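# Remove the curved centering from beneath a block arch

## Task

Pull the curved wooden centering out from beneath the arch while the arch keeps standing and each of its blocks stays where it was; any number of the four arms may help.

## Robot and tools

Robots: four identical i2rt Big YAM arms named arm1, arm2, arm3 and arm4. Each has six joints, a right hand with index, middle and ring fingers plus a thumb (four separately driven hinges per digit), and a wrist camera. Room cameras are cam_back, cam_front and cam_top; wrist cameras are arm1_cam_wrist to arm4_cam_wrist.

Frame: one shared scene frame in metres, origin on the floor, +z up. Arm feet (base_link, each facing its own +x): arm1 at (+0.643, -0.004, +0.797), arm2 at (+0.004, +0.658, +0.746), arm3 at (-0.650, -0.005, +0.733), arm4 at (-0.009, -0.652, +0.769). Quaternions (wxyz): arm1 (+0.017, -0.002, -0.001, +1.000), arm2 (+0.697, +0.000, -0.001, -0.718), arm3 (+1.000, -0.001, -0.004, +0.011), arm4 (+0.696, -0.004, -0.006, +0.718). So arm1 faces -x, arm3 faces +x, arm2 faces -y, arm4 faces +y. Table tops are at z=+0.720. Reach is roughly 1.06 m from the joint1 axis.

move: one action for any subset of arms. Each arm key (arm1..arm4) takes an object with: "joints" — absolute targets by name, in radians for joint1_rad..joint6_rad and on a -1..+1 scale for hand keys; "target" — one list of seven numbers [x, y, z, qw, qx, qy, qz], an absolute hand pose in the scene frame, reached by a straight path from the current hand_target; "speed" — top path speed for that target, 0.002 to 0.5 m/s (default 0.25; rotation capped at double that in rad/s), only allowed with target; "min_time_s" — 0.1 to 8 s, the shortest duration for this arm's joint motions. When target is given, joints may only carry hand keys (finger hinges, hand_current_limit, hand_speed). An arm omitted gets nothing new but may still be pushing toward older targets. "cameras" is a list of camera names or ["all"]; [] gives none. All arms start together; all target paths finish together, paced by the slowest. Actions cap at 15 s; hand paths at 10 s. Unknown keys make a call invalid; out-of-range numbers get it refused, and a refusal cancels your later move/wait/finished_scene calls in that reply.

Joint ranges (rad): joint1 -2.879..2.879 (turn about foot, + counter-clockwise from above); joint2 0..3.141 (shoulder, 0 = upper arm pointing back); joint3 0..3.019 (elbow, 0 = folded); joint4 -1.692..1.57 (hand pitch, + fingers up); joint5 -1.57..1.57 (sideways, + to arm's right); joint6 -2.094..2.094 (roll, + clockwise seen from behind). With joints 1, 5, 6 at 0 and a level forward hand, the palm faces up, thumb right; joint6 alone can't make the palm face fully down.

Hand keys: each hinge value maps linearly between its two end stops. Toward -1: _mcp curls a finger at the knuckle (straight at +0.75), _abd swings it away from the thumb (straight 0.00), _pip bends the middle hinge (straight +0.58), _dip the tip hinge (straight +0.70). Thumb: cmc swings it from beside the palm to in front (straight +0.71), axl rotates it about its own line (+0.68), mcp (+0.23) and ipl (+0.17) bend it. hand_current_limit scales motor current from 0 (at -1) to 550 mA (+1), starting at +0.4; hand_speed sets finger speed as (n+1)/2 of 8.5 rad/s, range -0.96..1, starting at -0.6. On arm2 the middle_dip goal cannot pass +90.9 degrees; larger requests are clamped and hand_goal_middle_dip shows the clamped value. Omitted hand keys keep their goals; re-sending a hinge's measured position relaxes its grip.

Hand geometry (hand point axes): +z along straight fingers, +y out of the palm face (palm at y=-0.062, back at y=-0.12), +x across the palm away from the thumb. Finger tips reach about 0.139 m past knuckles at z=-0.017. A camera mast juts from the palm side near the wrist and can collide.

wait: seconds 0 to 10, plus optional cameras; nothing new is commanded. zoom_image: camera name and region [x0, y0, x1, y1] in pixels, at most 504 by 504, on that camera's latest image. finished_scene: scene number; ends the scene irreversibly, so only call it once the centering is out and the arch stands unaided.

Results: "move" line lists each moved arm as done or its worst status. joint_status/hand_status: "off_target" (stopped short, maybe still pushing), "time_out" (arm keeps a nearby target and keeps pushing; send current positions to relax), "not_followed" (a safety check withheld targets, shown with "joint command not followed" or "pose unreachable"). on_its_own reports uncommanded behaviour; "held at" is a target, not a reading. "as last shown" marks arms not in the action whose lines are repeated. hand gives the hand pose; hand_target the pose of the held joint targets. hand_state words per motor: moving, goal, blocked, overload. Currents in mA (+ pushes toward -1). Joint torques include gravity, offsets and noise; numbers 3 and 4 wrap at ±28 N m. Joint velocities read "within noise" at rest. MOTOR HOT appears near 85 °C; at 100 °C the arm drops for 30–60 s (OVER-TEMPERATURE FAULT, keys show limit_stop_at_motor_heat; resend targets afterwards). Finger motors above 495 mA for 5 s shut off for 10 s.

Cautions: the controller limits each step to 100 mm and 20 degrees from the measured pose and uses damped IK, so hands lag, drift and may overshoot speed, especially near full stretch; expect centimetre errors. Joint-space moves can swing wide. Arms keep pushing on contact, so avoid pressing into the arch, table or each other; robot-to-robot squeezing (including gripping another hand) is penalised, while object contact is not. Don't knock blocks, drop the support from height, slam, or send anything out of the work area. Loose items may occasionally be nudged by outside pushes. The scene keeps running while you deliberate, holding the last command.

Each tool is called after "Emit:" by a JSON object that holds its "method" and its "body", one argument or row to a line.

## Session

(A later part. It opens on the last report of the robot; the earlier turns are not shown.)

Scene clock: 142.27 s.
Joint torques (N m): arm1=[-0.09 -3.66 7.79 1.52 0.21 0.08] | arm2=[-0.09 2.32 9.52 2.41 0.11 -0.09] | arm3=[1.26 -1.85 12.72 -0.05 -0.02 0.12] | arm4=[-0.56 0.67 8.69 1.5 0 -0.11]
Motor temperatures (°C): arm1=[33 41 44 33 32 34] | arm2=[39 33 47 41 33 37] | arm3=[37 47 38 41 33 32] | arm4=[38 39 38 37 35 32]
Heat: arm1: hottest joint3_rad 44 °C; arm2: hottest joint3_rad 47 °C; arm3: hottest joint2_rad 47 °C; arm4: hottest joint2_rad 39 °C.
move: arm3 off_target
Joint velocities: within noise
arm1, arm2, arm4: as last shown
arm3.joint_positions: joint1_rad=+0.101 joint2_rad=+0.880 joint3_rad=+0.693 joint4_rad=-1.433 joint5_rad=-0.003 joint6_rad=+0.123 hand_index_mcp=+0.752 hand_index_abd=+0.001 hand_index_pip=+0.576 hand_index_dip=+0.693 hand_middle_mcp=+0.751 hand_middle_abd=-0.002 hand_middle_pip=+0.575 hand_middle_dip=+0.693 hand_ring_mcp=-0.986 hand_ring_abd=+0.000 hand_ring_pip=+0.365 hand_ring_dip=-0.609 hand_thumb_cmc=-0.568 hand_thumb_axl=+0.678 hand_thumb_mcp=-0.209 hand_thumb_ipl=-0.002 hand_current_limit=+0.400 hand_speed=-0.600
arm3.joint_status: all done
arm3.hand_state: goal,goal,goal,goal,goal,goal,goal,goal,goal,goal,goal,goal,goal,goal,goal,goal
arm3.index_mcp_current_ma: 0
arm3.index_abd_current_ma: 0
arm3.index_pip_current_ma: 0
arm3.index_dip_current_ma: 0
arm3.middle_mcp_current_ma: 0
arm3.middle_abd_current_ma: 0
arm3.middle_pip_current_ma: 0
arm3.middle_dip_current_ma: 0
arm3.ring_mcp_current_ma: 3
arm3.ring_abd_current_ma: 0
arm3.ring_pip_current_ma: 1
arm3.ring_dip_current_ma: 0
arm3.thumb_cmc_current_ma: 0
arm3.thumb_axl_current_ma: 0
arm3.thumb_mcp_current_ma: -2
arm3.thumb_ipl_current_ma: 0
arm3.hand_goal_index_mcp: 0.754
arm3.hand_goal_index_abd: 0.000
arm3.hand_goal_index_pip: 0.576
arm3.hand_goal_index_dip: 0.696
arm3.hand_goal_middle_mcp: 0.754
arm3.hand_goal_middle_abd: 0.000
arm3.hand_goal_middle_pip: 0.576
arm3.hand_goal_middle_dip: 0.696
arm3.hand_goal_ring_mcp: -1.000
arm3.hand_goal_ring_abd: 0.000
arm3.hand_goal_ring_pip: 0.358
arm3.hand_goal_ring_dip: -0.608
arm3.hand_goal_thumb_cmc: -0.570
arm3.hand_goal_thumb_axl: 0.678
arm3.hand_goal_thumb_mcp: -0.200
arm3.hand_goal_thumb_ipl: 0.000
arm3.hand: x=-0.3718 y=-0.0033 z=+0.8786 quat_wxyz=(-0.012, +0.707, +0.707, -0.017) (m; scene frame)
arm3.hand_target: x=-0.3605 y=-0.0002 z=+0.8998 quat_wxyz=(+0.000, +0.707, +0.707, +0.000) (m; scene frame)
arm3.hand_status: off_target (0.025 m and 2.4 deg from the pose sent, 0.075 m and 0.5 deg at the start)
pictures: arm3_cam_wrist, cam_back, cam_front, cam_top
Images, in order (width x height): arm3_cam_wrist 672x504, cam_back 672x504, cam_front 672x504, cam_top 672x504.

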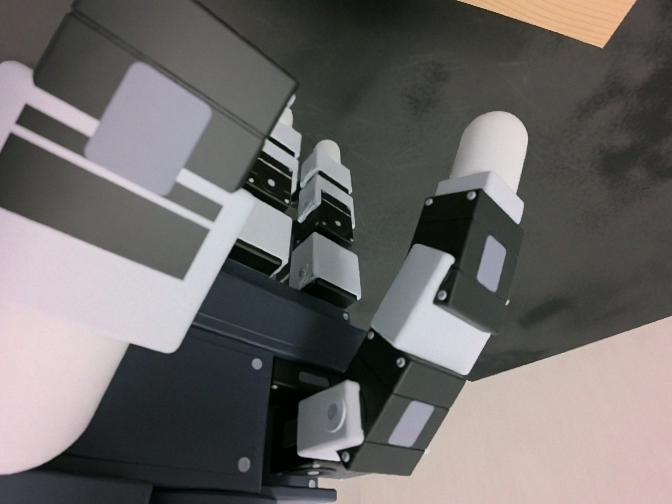

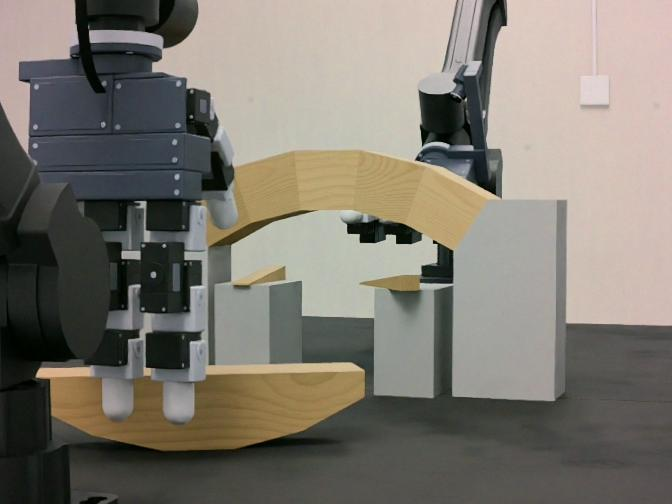

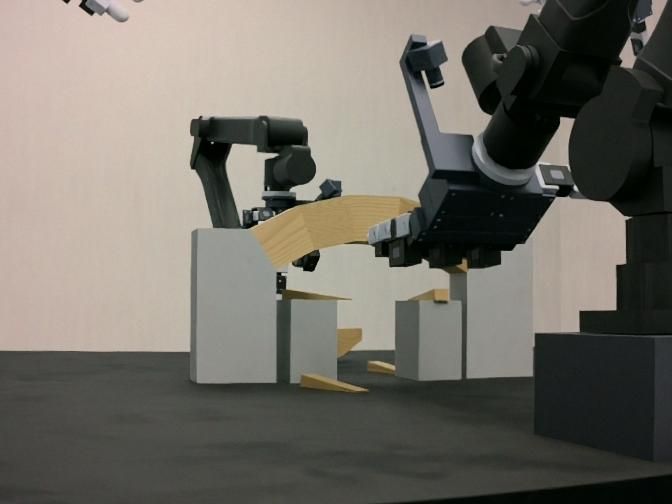

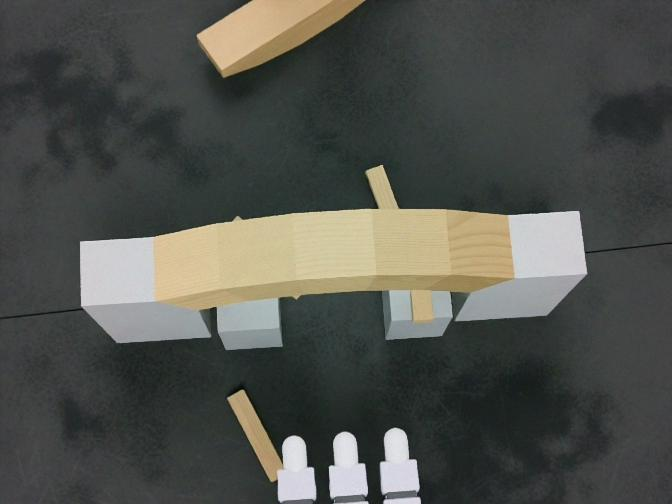

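Emit:
{"method": "move", "body": {
  "arm3": {"target": [-0.33, -0.12, 1.10, 0.35355, 0.35355, 0.61237, 0.61237], "speed": 0.2, "joints": {"hand_thumb_cmc": 0.714, "hand_thumb_mcp": 0.226, "hand_thumb_ipl": 0.168, "hand_index_abd": 0.12, "hand_middle_abd": -0.12}},
  "arm1": {"target": [0.36, 0.0, 1.10, 0.3473, 0.6016, -0.623, -0.3597], "speed": 0.1},
  "cameras": ["cam_back", "cam_front", "cam_top", "arm3_cam_wrist"]
}}

Scene clock: 151.87 s.
Joint torques (N m): arm1=[-0.21 2.14 15.65 1.29 0.38 0.09] | arm2=[-0.09 2.32 9.52 2.41 0.11 -0.09] | arm3=[2.49 -0.85 8.51 2.17 -0.05 0] | arm4=[-0.56 0.67 8.72 1.47 0 -0.12]
Motor temperatures (°C): arm1=[33 41 47 33 32 33] | arm2=[39 33 47 41 33 37] | arm3=[37 47 39 41 33 32] | arm4=[38 39 38 37 35 32]
Heat: arm1: hottest joint3_rad 47 °C; arm2: hottest joint3_rad 47 °C; arm3: hottest joint2_rad 47 °C; arm4: hottest joint2_rad 39 °C.
move: arm1 off_target; arm3 done
Joint velocities: within noise
arm1.joint_positions: joint1_rad=+0.291 joint2_rad=+0.170 joint3_rad=+0.348 joint4_rad=-0.786 joint5_rad=+0.254 joint6_rad=+0.144 hand_index_mcp=+0.362 hand_index_abd=+0.001 hand_index_pip=+0.584 hand_index_dip=+0.699 hand_middle_mcp=+0.365 hand_middle_abd=+0.001 hand_middle_pip=+0.577 hand_middle_dip=+0.696 hand_ring_mcp=+0.355 hand_ring_abd=+0.001 hand_ring_pip=+0.581 hand_ring_dip=+0.695 hand_thumb_cmc=+0.721 hand_thumb_axl=+0.677 hand_thumb_mcp=+0.225 hand_thumb_ipl=+0.168 hand_current_limit=+0.400 hand_speed=-0.600
arm1.joint_status: not commanded
arm1.hand_state: goal,goal,goal,goal,blocked,goal,goal,goal,goal,goal,goal,goal,goal,goal,goal,goal
arm1.index_mcp_current_ma: 7
arm1.index_abd_current_ma: 0
arm1.index_pip_current_ma: 1
arm1.index_dip_current_ma: 0
arm1.middle_mcp_current_ma: 10
arm1.middle_abd_current_ma: 0
arm1.middle_pip_current_ma: 0
arm1.middle_dip_current_ma: 0
arm1.ring_mcp_current_ma: 3
arm1.ring_abd_current_ma: 0
arm1.ring_pip_current_ma: 0
arm1.ring_dip_current_ma: 0
arm1.thumb_cmc_current_ma: 1
arm1.thumb_axl_current_ma: 0
arm1.thumb_mcp_current_ma: 0
arm1.thumb_ipl_current_ma: 0
arm1.hand_goal_index_mcp: 0.342
arm1.hand_goal_index_abd: 0.000
arm1.hand_goal_index_pip: 0.576
arm1.hand_goal_index_dip: 0.696
arm1.hand_goal_middle_mcp: 0.342
arm1.hand_goal_middle_abd: 0.000
arm1.hand_goal_middle_pip: 0.576
arm1.hand_goal_middle_dip: 0.696
arm1.hand_goal_ring_mcp: 0.342
arm1.hand_goal_ring_abd: 0.000
arm1.hand_goal_ring_pip: 0.578
arm1.hand_goal_ring_dip: 0.696
arm1.hand_goal_thumb_cmc: 0.714
arm1.hand_goal_thumb_axl: 0.678
arm1.hand_goal_thumb_mcp: 0.226
arm1.hand_goal_thumb_ipl: 0.168
arm1.hand: x=+0.3572 y=+0.0006 z=+1.0583 quat_wxyz=(-0.319, -0.618, +0.630, +0.347) (m; scene frame)
arm1.hand_target: x=+0.3610 y=+0.0006 z=+1.0989 quat_wxyz=(-0.348, -0.602, +0.623, +0.359) (m; scene frame)
arm1.hand_status: off_target (0.042 m and 4.1 deg from the pose sent, 0.170 m and 0.7 deg at the start)
arm2, arm4: as last shown
arm3.joint_positions: joint1_rad=-0.884 joint2_rad=+0.874 joint3_rad=+0.390 joint4_rad=+0.449 joint5_rad=-1.374 joint6_rad=-0.038 hand_index_mcp=+0.761 hand_index_abd=+0.117 hand_index_pip=+0.576 hand_index_dip=+0.693 hand_middle_mcp=+0.762 hand_middle_abd=-0.117 hand_middle_pip=+0.576 hand_middle_dip=+0.694 hand_ring_mcp=-0.986 hand_ring_abd=+0.000 hand_ring_pip=+0.365 hand_ring_dip=-0.609 hand_thumb_cmc=+0.721 hand_thumb_axl=+0.678 hand_thumb_mcp=+0.224 hand_thumb_ipl=+0.166 hand_current_limit=+0.400 hand_speed=-0.600
arm3.joint_status: all done
arm3.hand_state: goal,goal,goal,goal,goal,goal,goal,goal,goal,goal,goal,goal,goal,goal,goal,goal
arm3.index_mcp_current_ma: 1
arm3.index_abd_current_ma: 0
arm3.index_pip_current_ma: 0
arm3.index_dip_current_ma: 0
arm3.middle_mcp_current_ma: 1
arm3.middle_abd_current_ma: 0
arm3.middle_pip_current_ma: 0
arm3.middle_dip_current_ma: 0
arm3.ring_mcp_current_ma: 3
arm3.ring_abd_current_ma: 0
arm3.ring_pip_current_ma: 1
arm3.ring_dip_current_ma: 0
arm3.thumb_cmc_current_ma: 1
arm3.thumb_axl_current_ma: 0
arm3.thumb_mcp_current_ma: 0
arm3.thumb_ipl_current_ma: 0
arm3.hand_goal_index_mcp: 0.754
arm3.hand_goal_index_abd: 0.120
arm3.hand_goal_index_pip: 0.576
arm3.hand_goal_index_dip: 0.696
arm3.hand_goal_middle_mcp: 0.754
arm3.hand_goal_middle_abd: -0.120
arm3.hand_goal_middle_pip: 0.576
arm3.hand_goal_middle_dip: 0.696
arm3.hand_goal_ring_mcp: -1.000
arm3.hand_goal_ring_abd: 0.000
arm3.hand_goal_ring_pip: 0.358
arm3.hand_goal_ring_dip: -0.608
arm3.hand_goal_thumb_cmc: 0.714
arm3.hand_goal_thumb_axl: 0.678
arm3.hand_goal_thumb_mcp: 0.226
arm3.hand_goal_thumb_ipl: 0.168
arm3.hand: x=-0.3325 y=-0.1229 z=+1.1042 quat_wxyz=(+0.360, +0.354, +0.612, +0.608) (m; scene frame)
arm3.hand_target: x=-0.3301 y=-0.1200 z=+1.1001 quat_wxyz=(+0.353, +0.354, +0.613, +0.612) (m; scene frame)
arm3.hand_status: done (0.006 m and 0.9 deg from the pose sent, 0.254 m and 96.1 deg at the start)
pictures: arm3_cam_wrist, cam_back, cam_front, cam_top
Images, in order (width x height): arm3_cam_wrist 672x504, cam_back 672x504, cam_front 672x504, cam_top 672x504.

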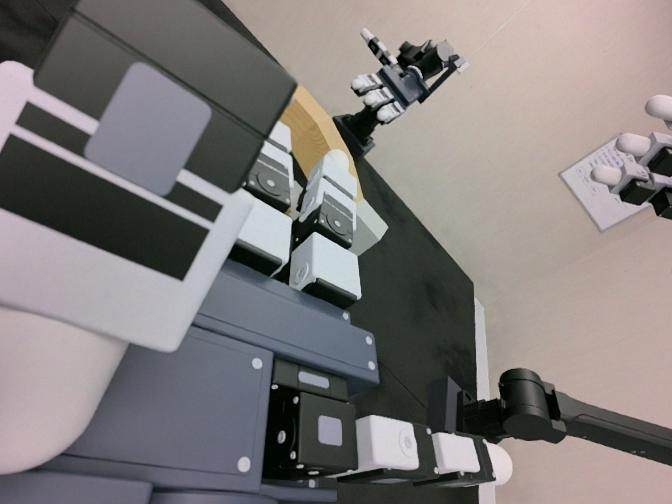

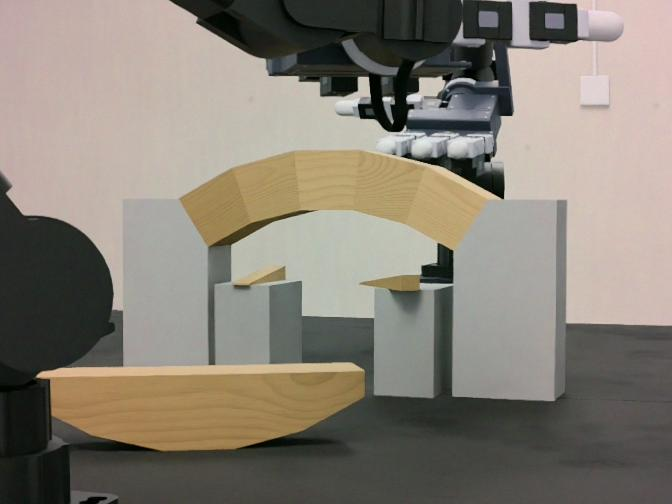

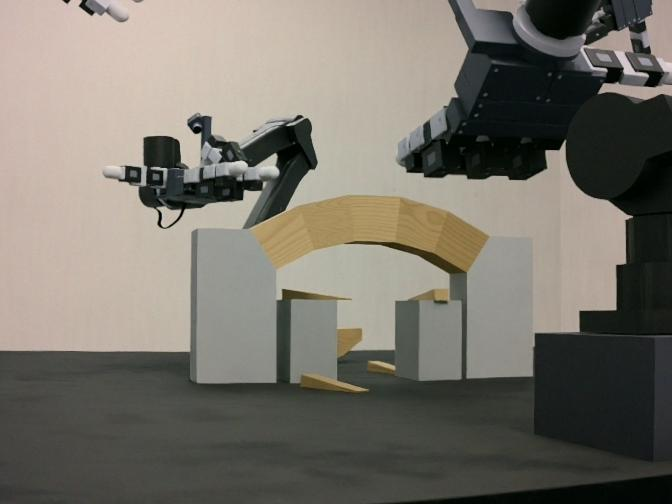

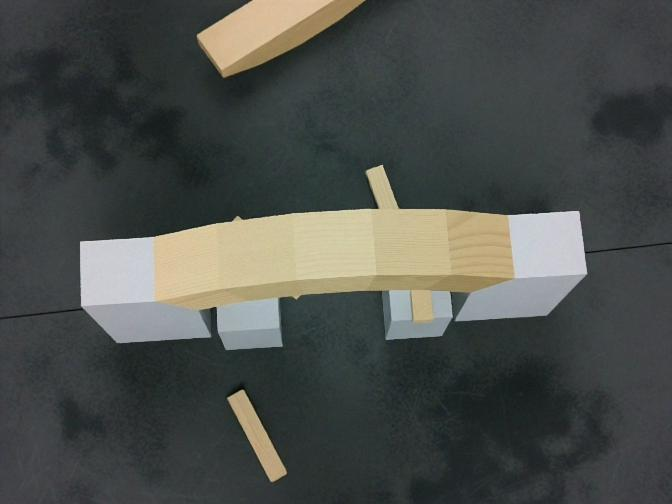

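Emit:
{"method": "move", "body": {
  "arm3": {"target": [-0.20, -0.178, 0.96, 0.35355, 0.35355, 0.61237, 0.61237], "speed": 0.12},
  "cameras": ["cam_top"]
}}

Emit:
{"method": "move", "body": {
  "arm3": {"target": [-0.186, -0.17, 0.912, 0.35355, 0.35355, 0.61237, 0.61237], "speed": 0.06},
  "cameras": ["cam_back", "cam_top", "cam_front"]
}}

Scene clock: 155.27 s.
Joint torques (N m): arm1=[-0.09 1.96 15.54 1.39 0.32 0.09] | arm2=[-0.09 2.32 9.52 2.41 0.11 -0.09] | arm3=[2.02 -8 7.34 2.51 -0.01 0.02] | arm4=[-0.56 0.62 8.7 1.48 0 -0.11]
Motor temperatures (°C): arm1=[33 41 48 33 32 33] | arm2=[39 33 47 40 33 37] | arm3=[37 47 39 41 33 32] | arm4=[38 39 38 37 35 32]
Heat: arm1: hottest joint3_rad 48 °C; arm2: hottest joint3_rad 47 °C; arm3: hottest joint2_rad 47 °C; arm4: hottest joint2_rad 39 °C.
move: arm3 done
Joint velocities: within noise
arm1: as last shown
arm2.joint_positions: joint1_rad=+0.026 joint2_rad=+0.643 joint3_rad=+1.411 joint4_rad=-1.287 joint5_rad=+0.093 joint6_rad=+1.162 hand_index_mcp=+0.755 hand_index_abd=+0.000 hand_index_pip=+0.577 hand_index_dip=+0.696 hand_middle_mcp=+0.755 hand_middle_abd=+0.000 hand_middle_pip=+0.577 hand_middle_dip=+0.696 hand_ring_mcp=+0.755 hand_ring_abd=+0.000 hand_ring_pip=+0.577 hand_ring_dip=+0.696 hand_thumb_cmc=+0.715 hand_thumb_axl=+0.677 hand_thumb_mcp=+0.226 hand_thumb_ipl=+0.168 hand_current_limit=+0.400 hand_speed=-0.600
arm2.joint_status: not commanded
arm2.hand_state: goal,goal,goal,goal,goal,goal,goal,goal,goal,goal,goal,goal,goal,goal,goal,goal
arm2.index_mcp_current_ma: 0
arm2.index_abd_current_ma: 0
arm2.index_pip_current_ma: 0
arm2.index_dip_current_ma: 0
arm2.middle_mcp_current_ma: 0
arm2.middle_abd_current_ma: 0
arm2.middle_pip_current_ma: 0
arm2.middle_dip_current_ma: 0
arm2.ring_mcp_current_ma: 0
arm2.ring_abd_current_ma: 0
arm2.ring_pip_current_ma: 0
arm2.ring_dip_current_ma: 0
arm2.thumb_cmc_current_ma: 0
arm2.thumb_axl_current_ma: 0
arm2.thumb_mcp_current_ma: 0
arm2.thumb_ipl_current_ma: 0
arm2.hand_goal_index_mcp: 0.754
arm2.hand_goal_index_abd: 0.000
arm2.hand_goal_index_pip: 0.576
arm2.hand_goal_index_dip: 0.696
arm2.hand_goal_middle_mcp: 0.754
arm2.hand_goal_middle_abd: 0.000
arm2.hand_goal_middle_pip: 0.576
arm2.hand_goal_middle_dip: 0.696
arm2.hand_goal_ring_mcp: 0.754
arm2.hand_goal_ring_abd: 0.000
arm2.hand_goal_ring_pip: 0.576
arm2.hand_goal_ring_dip: 0.696
arm2.hand_goal_thumb_cmc: 0.714
arm2.hand_goal_thumb_axl: 0.678
arm2.hand_goal_thumb_mcp: 0.226
arm2.hand_goal_thumb_ipl: 0.168
arm2.hand: x=-0.1014 y=+0.4106 z=+1.3164 quat_wxyz=(+0.442, +0.708, -0.495, +0.241) (m; scene frame)
arm2.hand_target: x=-0.1015 y=+0.4137 z=+1.3285 quat_wxyz=(+0.451, +0.702, -0.492, +0.248) (m; scene frame)
arm2.hand_status: not commanded
arm3.joint_positions: joint1_rad=-0.728 joint2_rad=+1.723 joint3_rad=+0.543 joint4_rad=+1.135 joint5_rad=-1.218 joint6_rad=-0.021 hand_index_mcp=+0.762 hand_index_abd=+0.117 hand_index_pip=+0.576 hand_index_dip=+0.693 hand_middle_mcp=+0.762 hand_middle_abd=-0.117 hand_middle_pip=+0.576 hand_middle_dip=+0.694 hand_ring_mcp=-0.986 hand_ring_abd=+0.000 hand_ring_pip=+0.365 hand_ring_dip=-0.609 hand_thumb_cmc=+0.722 hand_thumb_axl=+0.678 hand_thumb_mcp=+0.224 hand_thumb_ipl=+0.166 hand_current_limit=+0.400 hand_speed=-0.600
arm3.joint_status: not commanded
arm3.hand_state: goal,goal,goal,goal,goal,goal,goal,goal,goal,goal,goal,goal,goal,goal,goal,goal
arm3.index_mcp_current_ma: 1
arm3.index_abd_current_ma: 0
arm3.index_pip_current_ma: 0
arm3.index_dip_current_ma: 0
arm3.middle_mcp_current_ma: 1
arm3.middle_abd_current_ma: 0
arm3.middle_pip_current_ma: 0
arm3.middle_dip_current_ma: 0
arm3.ring_mcp_current_ma: 3
arm3.ring_abd_current_ma: 0
arm3.ring_pip_current_ma: 1
arm3.ring_dip_current_ma: 0
arm3.thumb_cmc_current_ma: 1
arm3.thumb_axl_current_ma: 0
arm3.thumb_mcp_current_ma: 0
arm3.thumb_ipl_current_ma: 0
arm3.hand_goal_index_mcp: 0.754
arm3.hand_goal_index_abd: 0.120
arm3.hand_goal_index_pip: 0.576
arm3.hand_goal_index_dip: 0.696
arm3.hand_goal_middle_mcp: 0.754
arm3.hand_goal_middle_abd: -0.120
arm3.hand_goal_middle_pip: 0.576
arm3.hand_goal_middle_dip: 0.696
arm3.hand_goal_ring_mcp: -1.000
arm3.hand_goal_ring_abd: 0.000
arm3.hand_goal_ring_pip: 0.358
arm3.hand_goal_ring_dip: -0.608
arm3.hand_goal_thumb_cmc: 0.714
arm3.hand_goal_thumb_axl: 0.678
arm3.hand_goal_thumb_mcp: 0.226
arm3.hand_goal_thumb_ipl: 0.168
arm3.hand: x=-0.2091 y=-0.1778 z=+0.9571 quat_wxyz=(+0.351, +0.363, +0.611, +0.610) (m; scene frame)
arm3.hand_target: x=-0.2003 y=-0.1779 z=+0.9601 quat_wxyz=(+0.353, +0.354, +0.613, +0.612) (m; scene frame)
arm3.hand_status: done (0.010 m and 1.2 deg from the pose sent, 0.203 m and 0.9 deg at the start)
arm4.joint_positions: joint1_rad=+0.002 joint2_rad=+0.640 joint3_rad=+1.352 joint4_rad=-1.260 joint5_rad=-0.057 joint6_rad=+1.182 hand_index_mcp=+0.754 hand_index_abd=+0.000 hand_index_pip=+0.577 hand_index_dip=+0.696 hand_middle_mcp=+0.754 hand_middle_abd=+0.000 hand_middle_pip=+0.577 hand_middle_dip=+0.696 hand_ring_mcp=+0.754 hand_ring_abd=+0.000 hand_ring_pip=+0.577 hand_ring_dip=+0.696 hand_thumb_cmc=+0.714 hand_thumb_axl=+0.677 hand_thumb_mcp=+0.226 hand_thumb_ipl=+0.168 hand_current_limit=+0.400 hand_speed=-0.600
arm4.joint_status: not commanded
arm4.hand_state: goal,goal,goal,goal,goal,goal,goal,goal,goal,goal,goal,goal,goal,goal,goal,goal
arm4.index_mcp_current_ma: 0
arm4.index_abd_current_ma: 0
arm4.index_pip_current_ma: 0
arm4.index_dip_current_ma: 0
arm4.middle_mcp_current_ma: 0
arm4.middle_abd_current_ma: 0
arm4.middle_pip_current_ma: 0
arm4.middle_dip_current_ma: 0
arm4.ring_mcp_current_ma: 0
arm4.ring_abd_current_ma: 0
arm4.ring_pip_current_ma: 0
arm4.ring_dip_current_ma: 0
arm4.thumb_cmc_current_ma: 0
arm4.thumb_axl_current_ma: 0
arm4.thumb_mcp_current_ma: 0
arm4.thumb_ipl_current_ma: 0
arm4.hand_goal_index_mcp: 0.754
arm4.hand_goal_index_abd: 0.000
arm4.hand_goal_index_pip: 0.576
arm4.hand_goal_index_dip: 0.696
arm4.hand_goal_middle_mcp: 0.754
arm4.hand_goal_middle_abd: 0.000
arm4.hand_goal_middle_pip: 0.576
arm4.hand_goal_middle_dip: 0.696
arm4.hand_goal_ring_mcp: 0.754
arm4.hand_goal_ring_abd: 0.000
arm4.hand_goal_ring_pip: 0.576
arm4.hand_goal_ring_dip: 0.696
arm4.hand_goal_thumb_cmc: 0.714
arm4.hand_goal_thumb_axl: 0.678
arm4.hand_goal_thumb_mcp: 0.226
arm4.hand_goal_thumb_ipl: 0.168
arm4.hand: x=+0.0525 y=-0.3823 z=+1.3097 quat_wxyz=(-0.296, +0.459, +0.741, +0.392) (m; scene frame)
arm4.hand_target: x=+0.0524 y=-0.3847 z=+1.3217 quat_wxyz=(-0.302, +0.455, +0.736, +0.401) (m; scene frame)
arm4.hand_status: not commanded
pictures: cam_top
Images, in order (width x height): cam_top 672x504.

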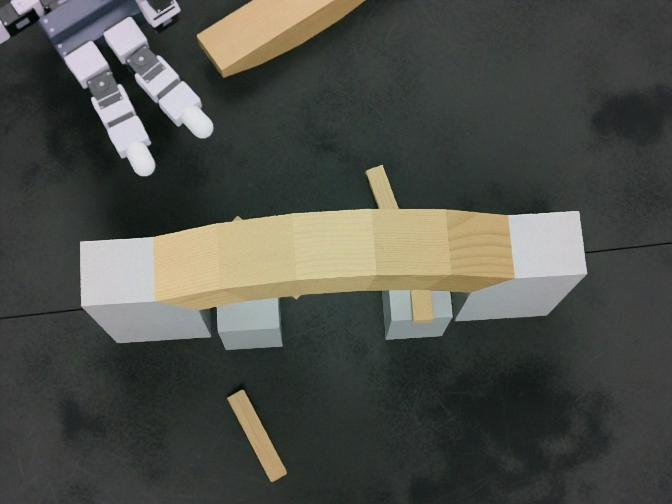

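Scene clock: 156.93 s.
Joint torques (N m): arm1=[-0.26 2.08 15.57 1.29 0.34 0.06] | arm2=[-0.15 2.32 9.52 2.41 0.11 -0.09] | arm3=[1.73 -10.29 5.74 2.37 0.03 -0.02] | arm4=[-0.62 0.62 8.66 1.5 0 -0.11]
Motor temperatures (°C): arm1=[33 41 49 33 32 33] | arm2=[39 33 47 40 33 37] | arm3=[37 47 39 41 33 32] | arm4=[38 39 38 37 35 32]
Heat: arm1: hottest joint3_rad 49 °C; arm2: hottest joint3_rad 47 °C; arm3: hottest joint2_rad 47 °C; arm4: hottest joint2_rad 39 °C.
move: arm3 done
Joint velocities: within noise
arm1, arm2, arm4: as last shown
arm3.joint_positions: joint1_rad=-0.689 joint2_rad=+1.902 joint3_rad=+0.571 joint4_rad=+1.294 joint5_rad=-1.179 joint6_rad=-0.018 hand_index_mcp=+0.762 hand_index_abd=+0.117 hand_index_pip=+0.576 hand_index_dip=+0.693 hand_middle_mcp=+0.762 hand_middle_abd=-0.117 hand_middle_pip=+0.576 hand_middle_dip=+0.694 hand_ring_mcp=-0.986 hand_ring_abd=+0.000 hand_ring_pip=+0.365 hand_ring_dip=-0.609 hand_thumb_cmc=+0.722 hand_thumb_axl=+0.678 hand_thumb_mcp=+0.224 hand_thumb_ipl=+0.166 hand_current_limit=+0.400 hand_speed=-0.600
arm3.joint_status: not commanded
arm3.hand_state: goal,goal,goal,goal,goal,goal,goal,goal,goal,goal,goal,goal,goal,goal,goal,goal
arm3.index_mcp_current_ma: 1
arm3.index_abd_current_ma: 0
arm3.index_pip_current_ma: 0
arm3.index_dip_current_ma: 0
arm3.middle_mcp_current_ma: 1
arm3.middle_abd_current_ma: 0
arm3.middle_pip_current_ma: 0
arm3.middle_dip_current_ma: 0
arm3.ring_mcp_current_ma: 3
arm3.ring_abd_current_ma: 0
arm3.ring_pip_current_ma: 1
arm3.ring_dip_current_ma: 0
arm3.thumb_cmc_current_ma: 1
arm3.thumb_axl_current_ma: 0
arm3.thumb_mcp_current_ma: 0
arm3.thumb_ipl_current_ma: 0
arm3.hand_goal_index_mcp: 0.754
arm3.hand_goal_index_abd: 0.120
arm3.hand_goal_index_pip: 0.576
arm3.hand_goal_index_dip: 0.696
arm3.hand_goal_middle_mcp: 0.754
arm3.hand_goal_middle_abd: -0.120
arm3.hand_goal_middle_pip: 0.576
arm3.hand_goal_middle_dip: 0.696
arm3.hand_goal_ring_mcp: -1.000
arm3.hand_goal_ring_abd: 0.000
arm3.hand_goal_ring_pip: 0.358
arm3.hand_goal_ring_dip: -0.608
arm3.hand_goal_thumb_cmc: 0.714
arm3.hand_goal_thumb_axl: 0.678
arm3.hand_goal_thumb_mcp: 0.226
arm3.hand_goal_thumb_ipl: 0.168
arm3.hand: x=-0.1935 y=-0.1712 z=+0.9123 quat_wxyz=(+0.353, +0.361, +0.611, +0.610) (m; scene frame)
arm3.hand_target: x=-0.1862 y=-0.1698 z=+0.9120 quat_wxyz=(+0.353, +0.354, +0.613, +0.612) (m; scene frame)
arm3.hand_status: done (0.008 m and 0.9 deg from the pose sent, 0.051 m and 1.2 deg at the start)
pictures: cam_back, cam_front, cam_top
Images, in order (width x height): cam_back 672x504, cam_front 672x504, cam_top 672x504.

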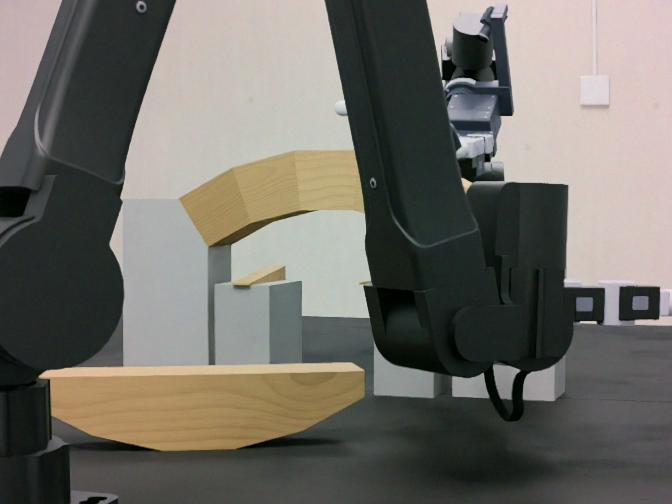

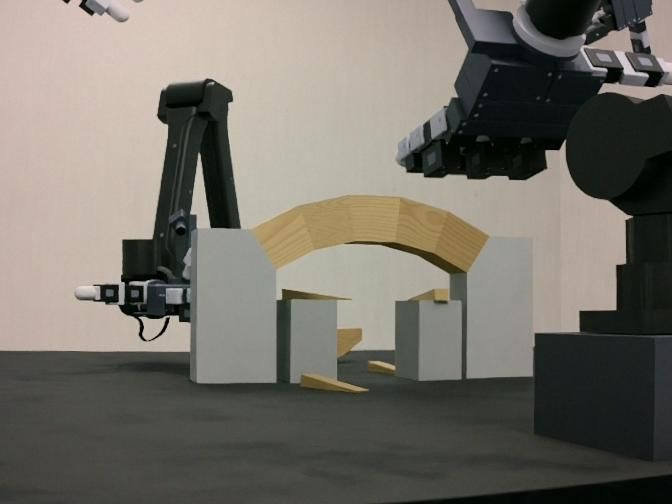

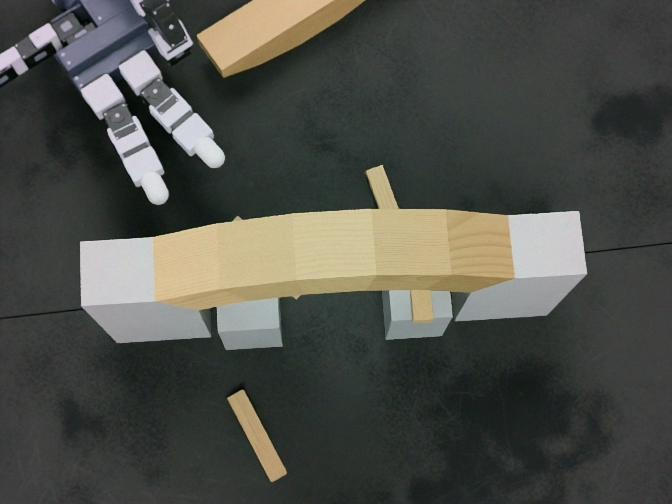

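Emit:
{"method": "move", "body": {
  "arm3": {"target": [-0.176, -0.135, 0.914, 0.35355, 0.35355, 0.61237, 0.61237], "speed": 0.05},
  "cameras": ["cam_top", "arm3_cam_wrist"]
}}

Emit:
{"method": "zoom_image", "body": {
  "camera": "cam_top",
  "region": [130, 130, 330, 280]
}}

Scene clock: 158.53 s.
Joint torques (N m): arm1=[-0.03 2.32 15.64 1.35 0.32 0.1] | arm2=[-0.15 2.26 9.54 2.4 0.11 -0.09] | arm3=[1.73 -11.69 3.29 2.32 0.08 0.04] | arm4=[-0.56 0.56 8.7 1.5 0 -0.12]
Motor temperatures (°C): arm1=[33 41 50 33 32 33] | arm2=[39 33 47 40 33 37] | arm3=[37 47 38 41 33 32] | arm4=[38 39 38 37 35 32]
Heat: arm1: hottest joint3_rad 50 °C; arm2: hottest joint3_rad 47 °C; arm3: hottest joint2_rad 47 °C; arm4: hottest joint2_rad 39 °C.
move: arm3 done
Joint velocities: within noise
arm1, arm2, arm4: as last shown
arm3.joint_positions: joint1_rad=-0.595 joint2_rad=+1.902 joint3_rad=+0.565 joint4_rad=+1.314 joint5_rad=-1.087 joint6_rad=-0.014 hand_index_mcp=+0.762 hand_index_abd=+0.117 hand_index_pip=+0.576 hand_index_dip=+0.693 hand_middle_mcp=+0.762 hand_middle_abd=-0.117 hand_middle_pip=+0.576 hand_middle_dip=+0.694 hand_ring_mcp=-0.986 hand_ring_abd=+0.000 hand_ring_pip=+0.365 hand_ring_dip=-0.609 hand_thumb_cmc=+0.722 hand_thumb_axl=+0.678 hand_thumb_mcp=+0.224 hand_thumb_ipl=+0.166 hand_current_limit=+0.400 hand_speed=-0.600
arm3.joint_status: not commanded
arm3.hand_state: goal,goal,goal,goal,goal,goal,goal,goal,goal,goal,goal,goal,goal,goal,goal,goal
arm3.index_mcp_current_ma: 1
arm3.index_abd_current_ma: 0
arm3.index_pip_current_ma: 0
arm3.index_dip_current_ma: 0
arm3.middle_mcp_current_ma: 1
arm3.middle_abd_current_ma: 0
arm3.middle_pip_current_ma: 0
arm3.middle_dip_current_ma: 0
arm3.ring_mcp_current_ma: 3
arm3.ring_abd_current_ma: 0
arm3.ring_pip_current_ma: 1
arm3.ring_dip_current_ma: 0
arm3.thumb_cmc_current_ma: 1
arm3.thumb_axl_current_ma: 0
arm3.thumb_mcp_current_ma: 0
arm3.thumb_ipl_current_ma: 0
arm3.hand_goal_index_mcp: 0.754
arm3.hand_goal_index_abd: 0.120
arm3.hand_goal_index_pip: 0.576
arm3.hand_goal_index_dip: 0.696
arm3.hand_goal_middle_mcp: 0.754
arm3.hand_goal_middle_abd: -0.120
arm3.hand_goal_middle_pip: 0.576
arm3.hand_goal_middle_dip: 0.696
arm3.hand_goal_ring_mcp: -1.000
arm3.hand_goal_ring_abd: 0.000
arm3.hand_goal_ring_pip: 0.358
arm3.hand_goal_ring_dip: -0.608
arm3.hand_goal_thumb_cmc: 0.714
arm3.hand_goal_thumb_axl: 0.678
arm3.hand_goal_thumb_mcp: 0.226
arm3.hand_goal_thumb_ipl: 0.168
arm3.hand: x=-0.1758 y=-0.1410 z=+0.9138 quat_wxyz=(+0.356, +0.357, +0.612, +0.609) (m; scene frame)
arm3.hand_target: x=-0.1761 y=-0.1351 z=+0.9139 quat_wxyz=(+0.353, +0.354, +0.612, +0.612) (m; scene frame)
arm3.hand_status: done (0.006 m and 0.6 deg from the pose sent, 0.040 m and 0.9 deg at the start)
pictures: arm3_cam_wrist, cam_top
Images, in order (width x height): arm3_cam_wrist 672x504, cam_top 672x504.

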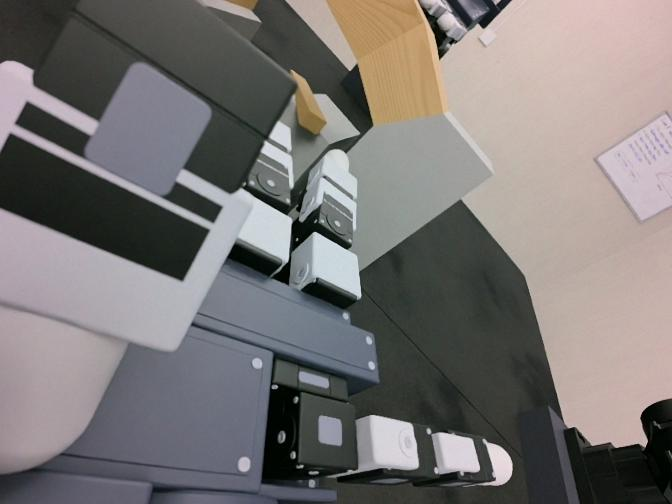

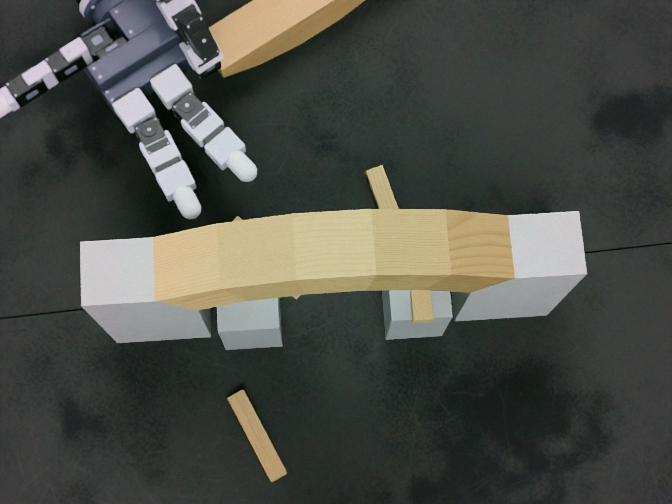

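Scaled by 2.520 from the camera's 672x504 image, which has a finer 960x720 frame.

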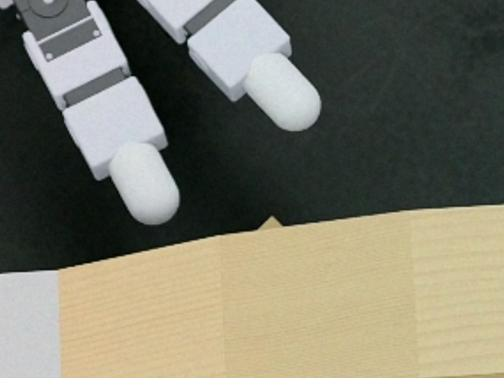

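Emit:
{"method": "move", "body": {
  "arm3": {"target": [-0.145, -0.1245, 0.915, 0.35355, 0.35355, 0.61237, 0.61237], "speed": 0.04},
  "cameras": ["cam_top", "arm3_cam_wrist", "cam_front"]
}}

Emit:
{"method": "zoom_image", "body": {
  "camera": "cam_top",
  "region": [130, 130, 330, 280]
}}

Emit:
{"method": "zoom_image", "body": {
  "camera": "arm3_cam_wrist",
  "region": [200, 0, 440, 240]
}}

Scene clock: 160.17 s.
Joint torques (N m): arm1=[0.09 2.61 15.47 1.28 0.35 0.08] | arm2=[-0.03 2.32 9.51 2.41 0.11 -0.09] | arm3=[1.38 -10.05 5.97 1.61 0 0.07] | arm4=[-0.56 0.62 8.7 1.47 0 -0.11]
Motor temperatures (°C): arm1=[33 41 51 33 32 33] | arm2=[39 33 47 40 33 37] | arm3=[37 47 38 41 33 32] | arm4=[38 39 38 37 35 32]
Heat: arm1: hottest joint3_rad 51 °C; arm2: hottest joint3_rad 47 °C; arm3: hottest joint2_rad 47 °C; arm4: hottest joint2_rad 39 °C.
move: arm3 off_target
Joint velocities: within noise
arm1, arm2, arm4: as last shown
arm3.joint_positions: joint1_rad=-0.531 joint2_rad=+1.902 joint3_rad=+0.595 joint4_rad=+1.300 joint5_rad=-1.022 joint6_rad=-0.012 hand_index_mcp=+0.762 hand_index_abd=+0.117 hand_index_pip=+0.576 hand_index_dip=+0.693 hand_middle_mcp=+0.762 hand_middle_abd=-0.117 hand_middle_pip=+0.576 hand_middle_dip=+0.694 hand_ring_mcp=-0.986 hand_ring_abd=+0.000 hand_ring_pip=+0.365 hand_ring_dip=-0.609 hand_thumb_cmc=+0.722 hand_thumb_axl=+0.678 hand_thumb_mcp=+0.224 hand_thumb_ipl=+0.166 hand_current_limit=+0.400 hand_speed=-0.600
arm3.joint_status: not commanded
arm3.hand_state: goal,goal,goal,goal,goal,goal,goal,goal,goal,goal,goal,goal,goal,goal,goal,goal
arm3.index_mcp_current_ma: 1
arm3.index_abd_current_ma: 0
arm3.index_pip_current_ma: 0
arm3.index_dip_current_ma: 0
arm3.middle_mcp_current_ma: 1
arm3.middle_abd_current_ma: 0
arm3.middle_pip_current_ma: 0
arm3.middle_dip_current_ma: 0
arm3.ring_mcp_current_ma: 3
arm3.ring_abd_current_ma: 0
arm3.ring_pip_current_ma: 1
arm3.ring_dip_current_ma: 0
arm3.thumb_cmc_current_ma: 1
arm3.thumb_axl_current_ma: 0
arm3.thumb_mcp_current_ma: 0
arm3.thumb_ipl_current_ma: 0
arm3.hand_goal_index_mcp: 0.754
arm3.hand_goal_index_abd: 0.120
arm3.hand_goal_index_pip: 0.576
arm3.hand_goal_index_dip: 0.696
arm3.hand_goal_middle_mcp: 0.754
arm3.hand_goal_middle_abd: -0.120
arm3.hand_goal_middle_pip: 0.576
arm3.hand_goal_middle_dip: 0.696
arm3.hand_goal_ring_mcp: -1.000
arm3.hand_goal_ring_abd: 0.000
arm3.hand_goal_ring_pip: 0.358
arm3.hand_goal_ring_dip: -0.608
arm3.hand_goal_thumb_cmc: 0.714
arm3.hand_goal_thumb_axl: 0.678
arm3.hand_goal_thumb_mcp: 0.226
arm3.hand_goal_thumb_ipl: 0.168
arm3.hand: x=-0.1548 y=-0.1256 z=+0.9193 quat_wxyz=(+0.361, +0.353, +0.612, +0.609) (m; scene frame)
arm3.hand_target: x=-0.1454 y=-0.1244 z=+0.9151 quat_wxyz=(+0.354, +0.354, +0.612, +0.612) (m; scene frame)
arm3.hand_status: off_target (0.011 m and 0.9 deg from the pose sent, 0.035 m and 0.6 deg at the start)
pictures: arm3_cam_wrist, cam_front, cam_top
Images, in order (width x height): arm3_cam_wrist 672x504, cam_front 672x504, cam_top 672x504.

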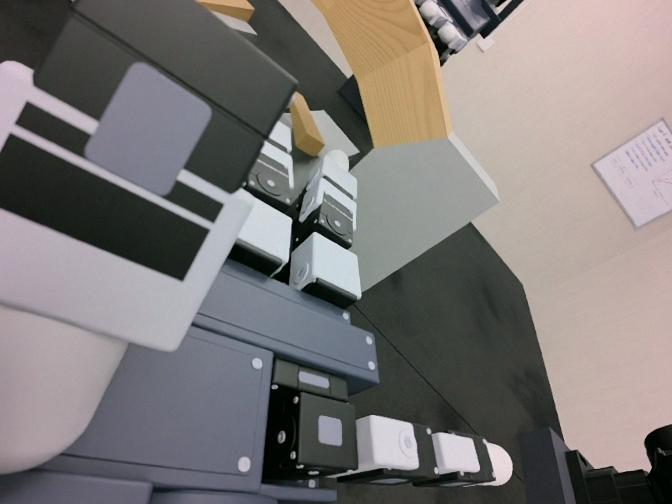

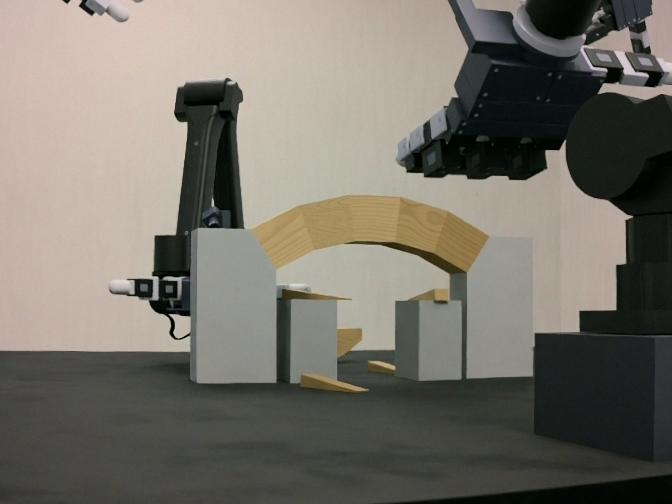

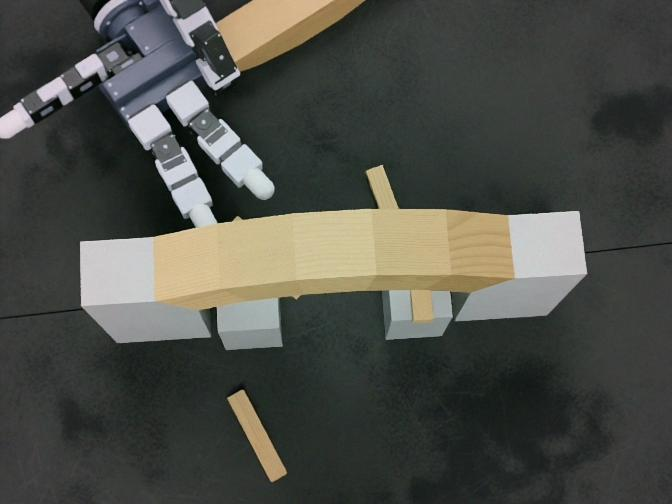

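Scaled by 2.520 from the camera's 672x504 image, which has a finer 960x720 frame.

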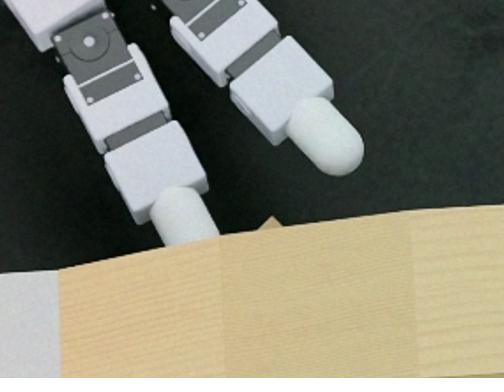

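Scaled by 2.100 from the camera's 672x504 image, which has a finer 960x720 frame.

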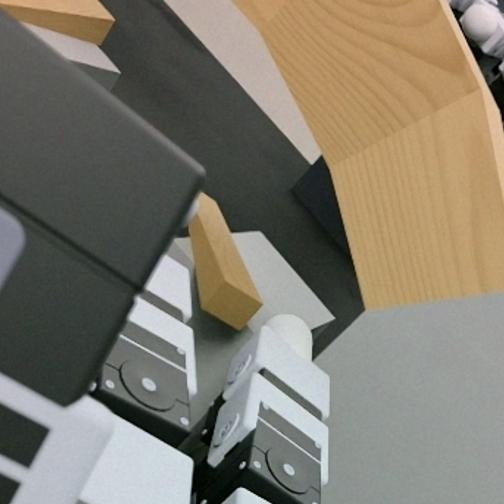

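Emit:
{"method": "move", "body": {
  "arm3": {"target": [-0.126, -0.114, 0.911, 0.35355, 0.35355, 0.61237, 0.61237], "speed": 0.03},
  "cameras": ["cam_top", "arm3_cam_wrist", "cam_front"]
}}

Emit:
{"method": "zoom_image", "body": {
  "camera": "arm3_cam_wrist",
  "region": [200, 0, 440, 240]
}}

Emit:
{"method": "zoom_image", "body": {
  "camera": "cam_front",
  "region": [240, 250, 400, 350]
}}

Scene clock: 161.57 s.
Joint torques (N m): arm1=[-0.21 2.02 15.62 1.37 0.36 0.06] | arm2=[-0.09 2.32 9.54 2.41 0.11 -0.1] | arm3=[2.49 -10.58 6.01 1.51 0.09 0.1] | arm4=[-0.62 0.73 8.7 1.5 0 -0.12]
Motor temperatures (°C): arm1=[33 41 51 33 32 33] | arm2=[38 33 47 40 33 37] | arm3=[37 47 38 41 33 32] | arm4=[38 39 38 37 35 32]
Heat: arm1: hottest joint3_rad 51 °C; arm2: hottest joint3_rad 47 °C; arm3: hottest joint2_rad 47 °C; arm4: hottest joint2_rad 39 °C.
move: arm3 off_target
Joint velocities: within noise
arm1, arm2, arm4: as last shown
arm3.joint_positions: joint1_rad=-0.487 joint2_rad=+1.926 joint3_rad=+0.630 joint4_rad=+1.293 joint5_rad=-0.977 joint6_rad=-0.011 hand_index_mcp=+0.762 hand_index_abd=+0.117 hand_index_pip=+0.576 hand_index_dip=+0.693 hand_middle_mcp=+0.762 hand_middle_abd=-0.117 hand_middle_pip=+0.576 hand_middle_dip=+0.694 hand_ring_mcp=-0.986 hand_ring_abd=+0.000 hand_ring_pip=+0.365 hand_ring_dip=-0.609 hand_thumb_cmc=+0.722 hand_thumb_axl=+0.678 hand_thumb_mcp=+0.224 hand_thumb_ipl=+0.166 hand_current_limit=+0.400 hand_speed=-0.600
arm3.joint_status: not commanded
arm3.hand_state: goal,goal,goal,goal,goal,goal,goal,goal,goal,goal,goal,goal,goal,goal,goal,goal
arm3.index_mcp_current_ma: 1
arm3.index_abd_current_ma: 0
arm3.index_pip_current_ma: 0
arm3.index_dip_current_ma: 0
arm3.middle_mcp_current_ma: 1
arm3.middle_abd_current_ma: 0
arm3.middle_pip_current_ma: 0
arm3.middle_dip_current_ma: 0
arm3.ring_mcp_current_ma: 3
arm3.ring_abd_current_ma: 0
arm3.ring_pip_current_ma: 1
arm3.ring_dip_current_ma: 0
arm3.thumb_cmc_current_ma: 1
arm3.thumb_axl_current_ma: 0
arm3.thumb_mcp_current_ma: 0
arm3.thumb_ipl_current_ma: 0
arm3.hand_goal_index_mcp: 0.754
arm3.hand_goal_index_abd: 0.120
arm3.hand_goal_index_pip: 0.576
arm3.hand_goal_index_dip: 0.696
arm3.hand_goal_middle_mcp: 0.754
arm3.hand_goal_middle_abd: -0.120
arm3.hand_goal_middle_pip: 0.576
arm3.hand_goal_middle_dip: 0.696
arm3.hand_goal_ring_mcp: -1.000
arm3.hand_goal_ring_abd: 0.000
arm3.hand_goal_ring_pip: 0.358
arm3.hand_goal_ring_dip: -0.608
arm3.hand_goal_thumb_cmc: 0.714
arm3.hand_goal_thumb_axl: 0.678
arm3.hand_goal_thumb_mcp: 0.226
arm3.hand_goal_thumb_ipl: 0.168
arm3.hand: x=-0.1362 y=-0.1159 z=+0.9165 quat_wxyz=(+0.362, +0.352, +0.612, +0.609) (m; scene frame)
arm3.hand_target: x=-0.1264 y=-0.1139 z=+0.9111 quat_wxyz=(+0.354, +0.354, +0.612, +0.612) (m; scene frame)
arm3.hand_status: off_target (0.012 m and 1.1 deg from the pose sent, 0.032 m and 0.9 deg at the start)
pictures: arm3_cam_wrist, cam_front, cam_top
Images, in order (width x height): arm3_cam_wrist 672x504, cam_front 672x504, cam_top 672x504.

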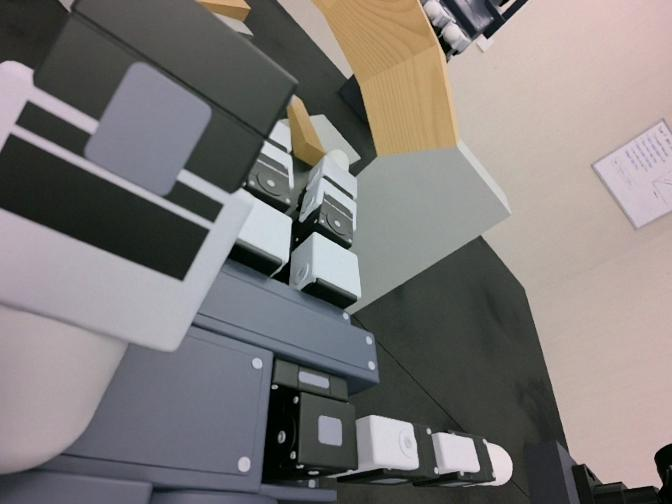

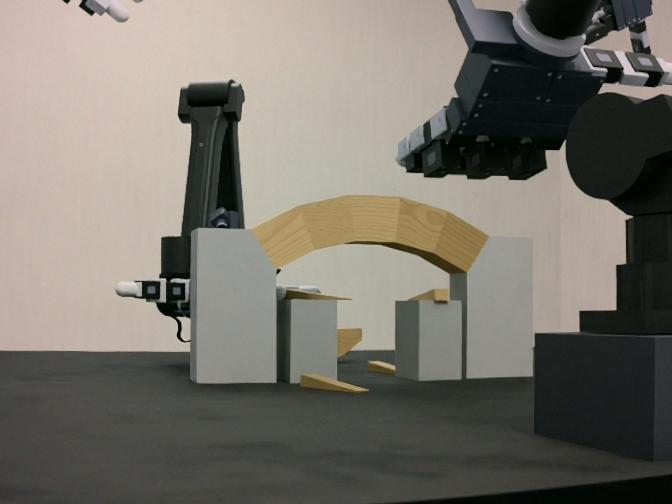

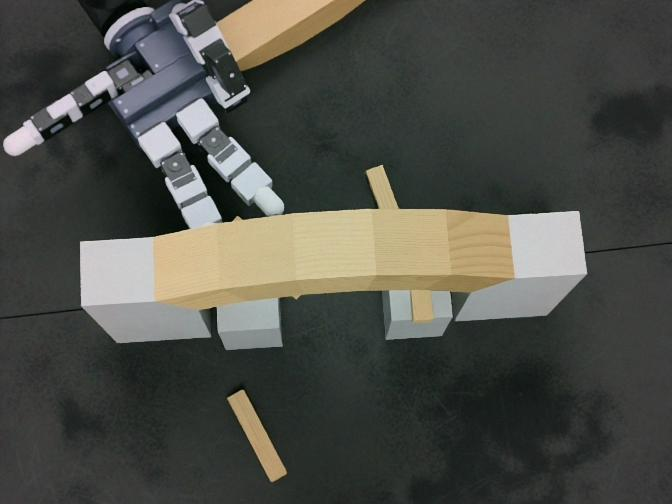

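Scaled by 2.100 from the camera's 672x504 image, which has a finer 960x720 frame.

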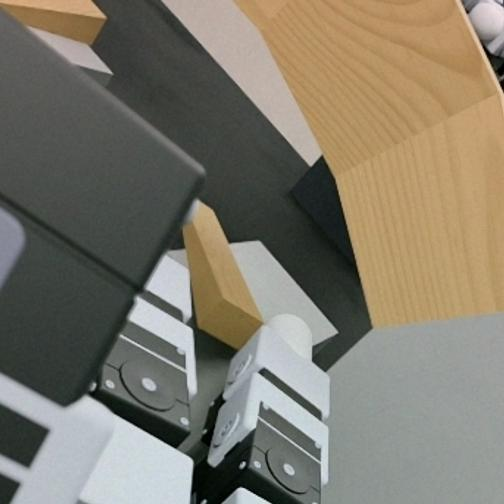

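Scaled by 3.150 from the camera's 672x504 image, which has a finer 960x720 frame.

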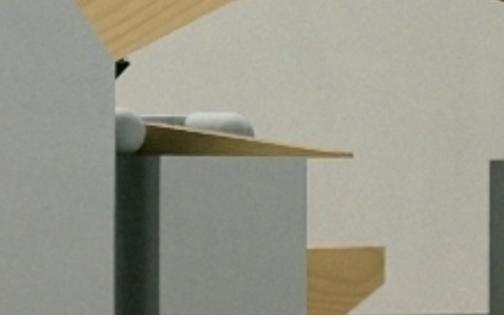

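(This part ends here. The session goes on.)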